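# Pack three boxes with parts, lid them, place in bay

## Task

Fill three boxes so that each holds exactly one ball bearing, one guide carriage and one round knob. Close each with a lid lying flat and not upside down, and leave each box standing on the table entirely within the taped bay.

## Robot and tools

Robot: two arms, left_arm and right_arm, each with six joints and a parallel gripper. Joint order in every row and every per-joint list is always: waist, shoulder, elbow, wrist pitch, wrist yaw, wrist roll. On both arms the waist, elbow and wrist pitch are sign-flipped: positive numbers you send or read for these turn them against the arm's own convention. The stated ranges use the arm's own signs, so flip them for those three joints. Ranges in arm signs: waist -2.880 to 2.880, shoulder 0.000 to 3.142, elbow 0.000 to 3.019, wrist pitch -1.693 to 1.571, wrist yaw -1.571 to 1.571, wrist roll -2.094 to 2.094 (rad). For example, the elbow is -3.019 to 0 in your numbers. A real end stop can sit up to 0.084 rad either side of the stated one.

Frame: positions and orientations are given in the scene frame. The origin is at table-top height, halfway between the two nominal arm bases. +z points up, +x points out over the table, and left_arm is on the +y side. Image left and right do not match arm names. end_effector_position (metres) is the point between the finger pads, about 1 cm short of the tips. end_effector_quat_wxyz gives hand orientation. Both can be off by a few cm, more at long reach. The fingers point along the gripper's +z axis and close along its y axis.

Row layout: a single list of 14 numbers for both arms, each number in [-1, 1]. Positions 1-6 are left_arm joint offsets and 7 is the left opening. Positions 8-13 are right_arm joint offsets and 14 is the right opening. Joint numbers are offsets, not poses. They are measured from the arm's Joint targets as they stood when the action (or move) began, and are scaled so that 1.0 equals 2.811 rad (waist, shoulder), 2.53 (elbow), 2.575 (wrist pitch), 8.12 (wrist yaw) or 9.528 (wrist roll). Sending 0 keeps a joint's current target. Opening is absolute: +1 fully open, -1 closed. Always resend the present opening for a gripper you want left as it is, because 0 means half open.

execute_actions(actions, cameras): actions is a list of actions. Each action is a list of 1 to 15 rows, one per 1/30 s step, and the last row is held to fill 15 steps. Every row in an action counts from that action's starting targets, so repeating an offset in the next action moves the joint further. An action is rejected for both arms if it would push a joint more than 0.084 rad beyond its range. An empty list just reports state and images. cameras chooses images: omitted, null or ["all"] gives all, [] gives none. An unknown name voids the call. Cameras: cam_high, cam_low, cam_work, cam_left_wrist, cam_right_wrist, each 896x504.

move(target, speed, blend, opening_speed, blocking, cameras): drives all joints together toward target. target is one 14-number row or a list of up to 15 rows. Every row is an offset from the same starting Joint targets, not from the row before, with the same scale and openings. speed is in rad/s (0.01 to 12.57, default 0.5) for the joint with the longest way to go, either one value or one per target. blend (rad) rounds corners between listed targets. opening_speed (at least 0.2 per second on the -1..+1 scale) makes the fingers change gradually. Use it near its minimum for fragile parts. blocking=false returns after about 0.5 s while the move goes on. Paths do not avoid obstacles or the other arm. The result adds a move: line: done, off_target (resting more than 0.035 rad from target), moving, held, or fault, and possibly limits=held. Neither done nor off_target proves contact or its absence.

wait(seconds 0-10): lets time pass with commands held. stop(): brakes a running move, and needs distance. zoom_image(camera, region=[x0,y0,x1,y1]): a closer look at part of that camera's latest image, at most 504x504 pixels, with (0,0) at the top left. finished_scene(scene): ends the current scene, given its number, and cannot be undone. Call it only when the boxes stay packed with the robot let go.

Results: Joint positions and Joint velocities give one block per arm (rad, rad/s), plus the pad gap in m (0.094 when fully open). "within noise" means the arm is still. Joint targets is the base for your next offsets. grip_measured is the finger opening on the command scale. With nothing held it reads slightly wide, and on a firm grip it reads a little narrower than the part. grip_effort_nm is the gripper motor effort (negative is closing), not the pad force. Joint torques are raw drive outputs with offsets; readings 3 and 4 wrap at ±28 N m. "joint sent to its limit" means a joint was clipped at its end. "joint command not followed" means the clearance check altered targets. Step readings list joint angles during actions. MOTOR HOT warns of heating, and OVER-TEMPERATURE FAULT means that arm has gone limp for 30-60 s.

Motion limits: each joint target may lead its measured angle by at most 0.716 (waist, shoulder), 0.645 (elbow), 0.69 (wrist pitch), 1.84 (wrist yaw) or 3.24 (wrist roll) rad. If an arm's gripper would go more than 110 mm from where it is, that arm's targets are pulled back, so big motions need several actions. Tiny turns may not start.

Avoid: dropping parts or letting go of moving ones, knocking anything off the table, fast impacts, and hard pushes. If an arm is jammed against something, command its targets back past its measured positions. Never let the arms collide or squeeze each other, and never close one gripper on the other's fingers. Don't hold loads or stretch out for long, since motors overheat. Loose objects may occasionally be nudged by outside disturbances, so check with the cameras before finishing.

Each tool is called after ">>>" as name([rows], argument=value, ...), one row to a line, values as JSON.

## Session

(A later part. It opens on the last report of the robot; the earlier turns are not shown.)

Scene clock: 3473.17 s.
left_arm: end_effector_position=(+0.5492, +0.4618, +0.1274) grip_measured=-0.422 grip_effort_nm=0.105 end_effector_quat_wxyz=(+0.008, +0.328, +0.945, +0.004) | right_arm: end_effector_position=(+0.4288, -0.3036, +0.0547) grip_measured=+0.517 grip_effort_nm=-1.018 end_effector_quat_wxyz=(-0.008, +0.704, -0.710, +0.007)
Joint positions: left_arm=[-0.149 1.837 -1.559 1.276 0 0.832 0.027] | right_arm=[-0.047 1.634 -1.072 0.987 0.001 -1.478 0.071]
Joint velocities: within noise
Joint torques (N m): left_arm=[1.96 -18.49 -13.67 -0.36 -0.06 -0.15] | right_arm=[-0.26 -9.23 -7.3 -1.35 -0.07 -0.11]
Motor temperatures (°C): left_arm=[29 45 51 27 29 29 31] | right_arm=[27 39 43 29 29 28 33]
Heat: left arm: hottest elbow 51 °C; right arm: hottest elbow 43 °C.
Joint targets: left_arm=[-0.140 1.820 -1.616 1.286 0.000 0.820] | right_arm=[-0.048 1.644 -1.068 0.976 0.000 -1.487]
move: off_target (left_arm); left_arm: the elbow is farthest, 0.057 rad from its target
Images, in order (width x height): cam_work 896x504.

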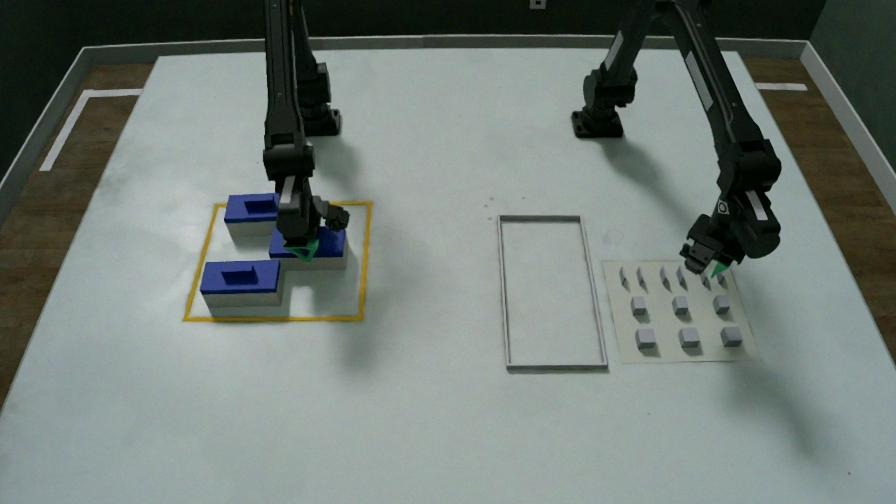

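>>> move([
  [0, 0, 0, 0, 0, 0, -0.42, 0, 0.00178, 0.00119, -0.00194, 0, 0, 0.42],
  [0, 0, 0, 0, 0, 0, -0.42, 0, 0.00178, 0.00119, -0.00194, 0, 0, 0.75],
  [0, 0, 0, 0, 0, 0, -0.42, 0, -0.01067, -0.01858, 0.00583, 0, 0, 0.75],
  [0, 0, 0, 0, 0, 0, -0.42, 0, -0.05432, -0.06213, 0.0892, 0, 0, 0.75],
  [0, 0, 0, 0, 0, 0, -0.42, 0.03807, -0.07613, -0.1668, 0.23845, 0, 0.15607, 0.75],
], speed=[0.04, 0.04, 0.1, 0.18, 0.7], opening_speed=0.6, cameras=["cam_work", "cam_right_wrist"])

Scene clock: 3509.87 s.
left_arm: end_effector_position=(+0.5492, +0.4618, +0.1274) grip_measured=-0.422 grip_effort_nm=0.100 end_effector_quat_wxyz=(+0.008, +0.328, +0.945, +0.004) | right_arm: end_effector_position=(+0.4082, -0.3463, +0.2709) grip_measured=+0.748 grip_effort_nm=0.125 end_effector_quat_wxyz=(-0.002, +0.001, +1.000, +0.000)
Joint positions: left_arm=[-0.149 1.837 -1.559 1.276 0 0.832 0.027] | right_arm=[0.05 1.437 -1.442 1.579 0.001 -0.01 0.082]
Joint velocities: within noise
Joint torques (N m): left_arm=[1.96 -18.49 -13.65 -0.38 -0.07 -0.15] | right_arm=[0.38 -9.41 -13.27 -0.55 0.01 0.06]
Motor temperatures (°C): left_arm=[29 46 51 27 29 29 31] | right_arm=[27 39 44 29 29 28 33]
Heat: left arm: hottest elbow 51 °C; right arm: hottest elbow 44 °C.
Joint targets: left_arm=[-0.140 1.820 -1.616 1.286 0.000 0.820] | right_arm=[0.059 1.430 -1.490 1.590 0.000 0.000]
move: off_target (left_arm, right_arm); left_arm: the elbow is farthest, 0.057 rad from its target; right_arm: the elbow is farthest, 0.048 rad from its target
camera_calibration:
cam_right_wrist: T_world_to_cam=[[-0.0570116, -0.998277, -0.0138855, -0.322209], [-0.954263, 0.050399, 0.294689, 0.373404], [-0.293481, 0.0300511, -0.955492, 0.492386], [0, 0, 0, 1]] pos_world=[0.482462, -0.35527, 0.355959]
Images, in order (width x height): cam_work 896x504, cam_right_wrist 896x504.

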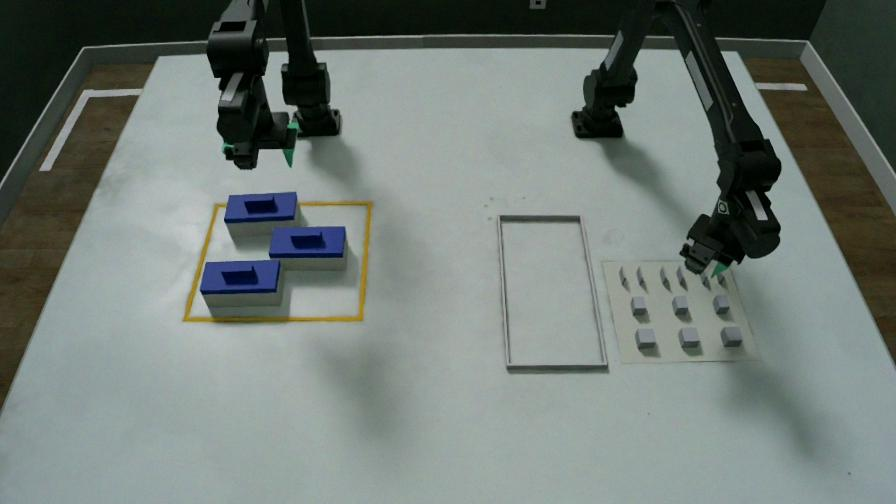

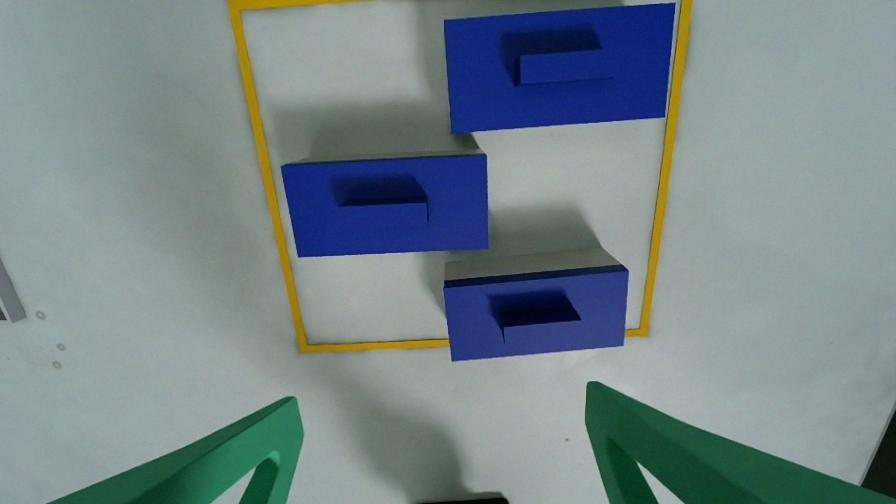

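>>> zoom_image(camera="cam_work", region=[264, 218, 354, 278])

>>> zoom_image(camera="cam_right_wrist", region=[270, 130, 510, 270])

Scaled by 5.600 from the camera's 896x504 image, which has a finer 1280x720 frame.

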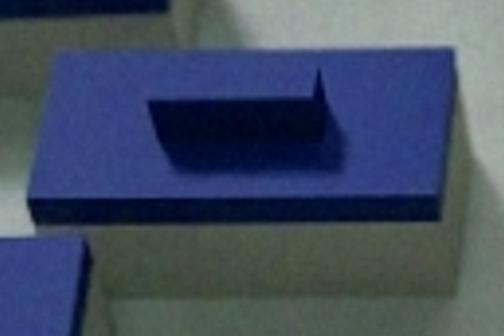

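Scaled by 2.100 from the camera's 896x504 image, which has a finer 1280x720 frame.

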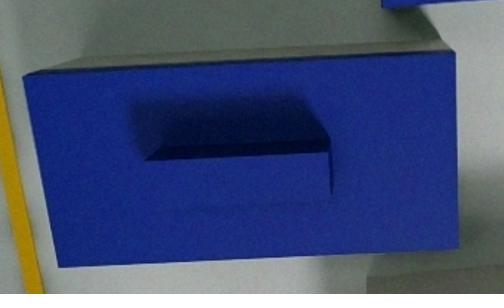

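>>> finished_scene(scene=2)

The scene is finished: the task was done.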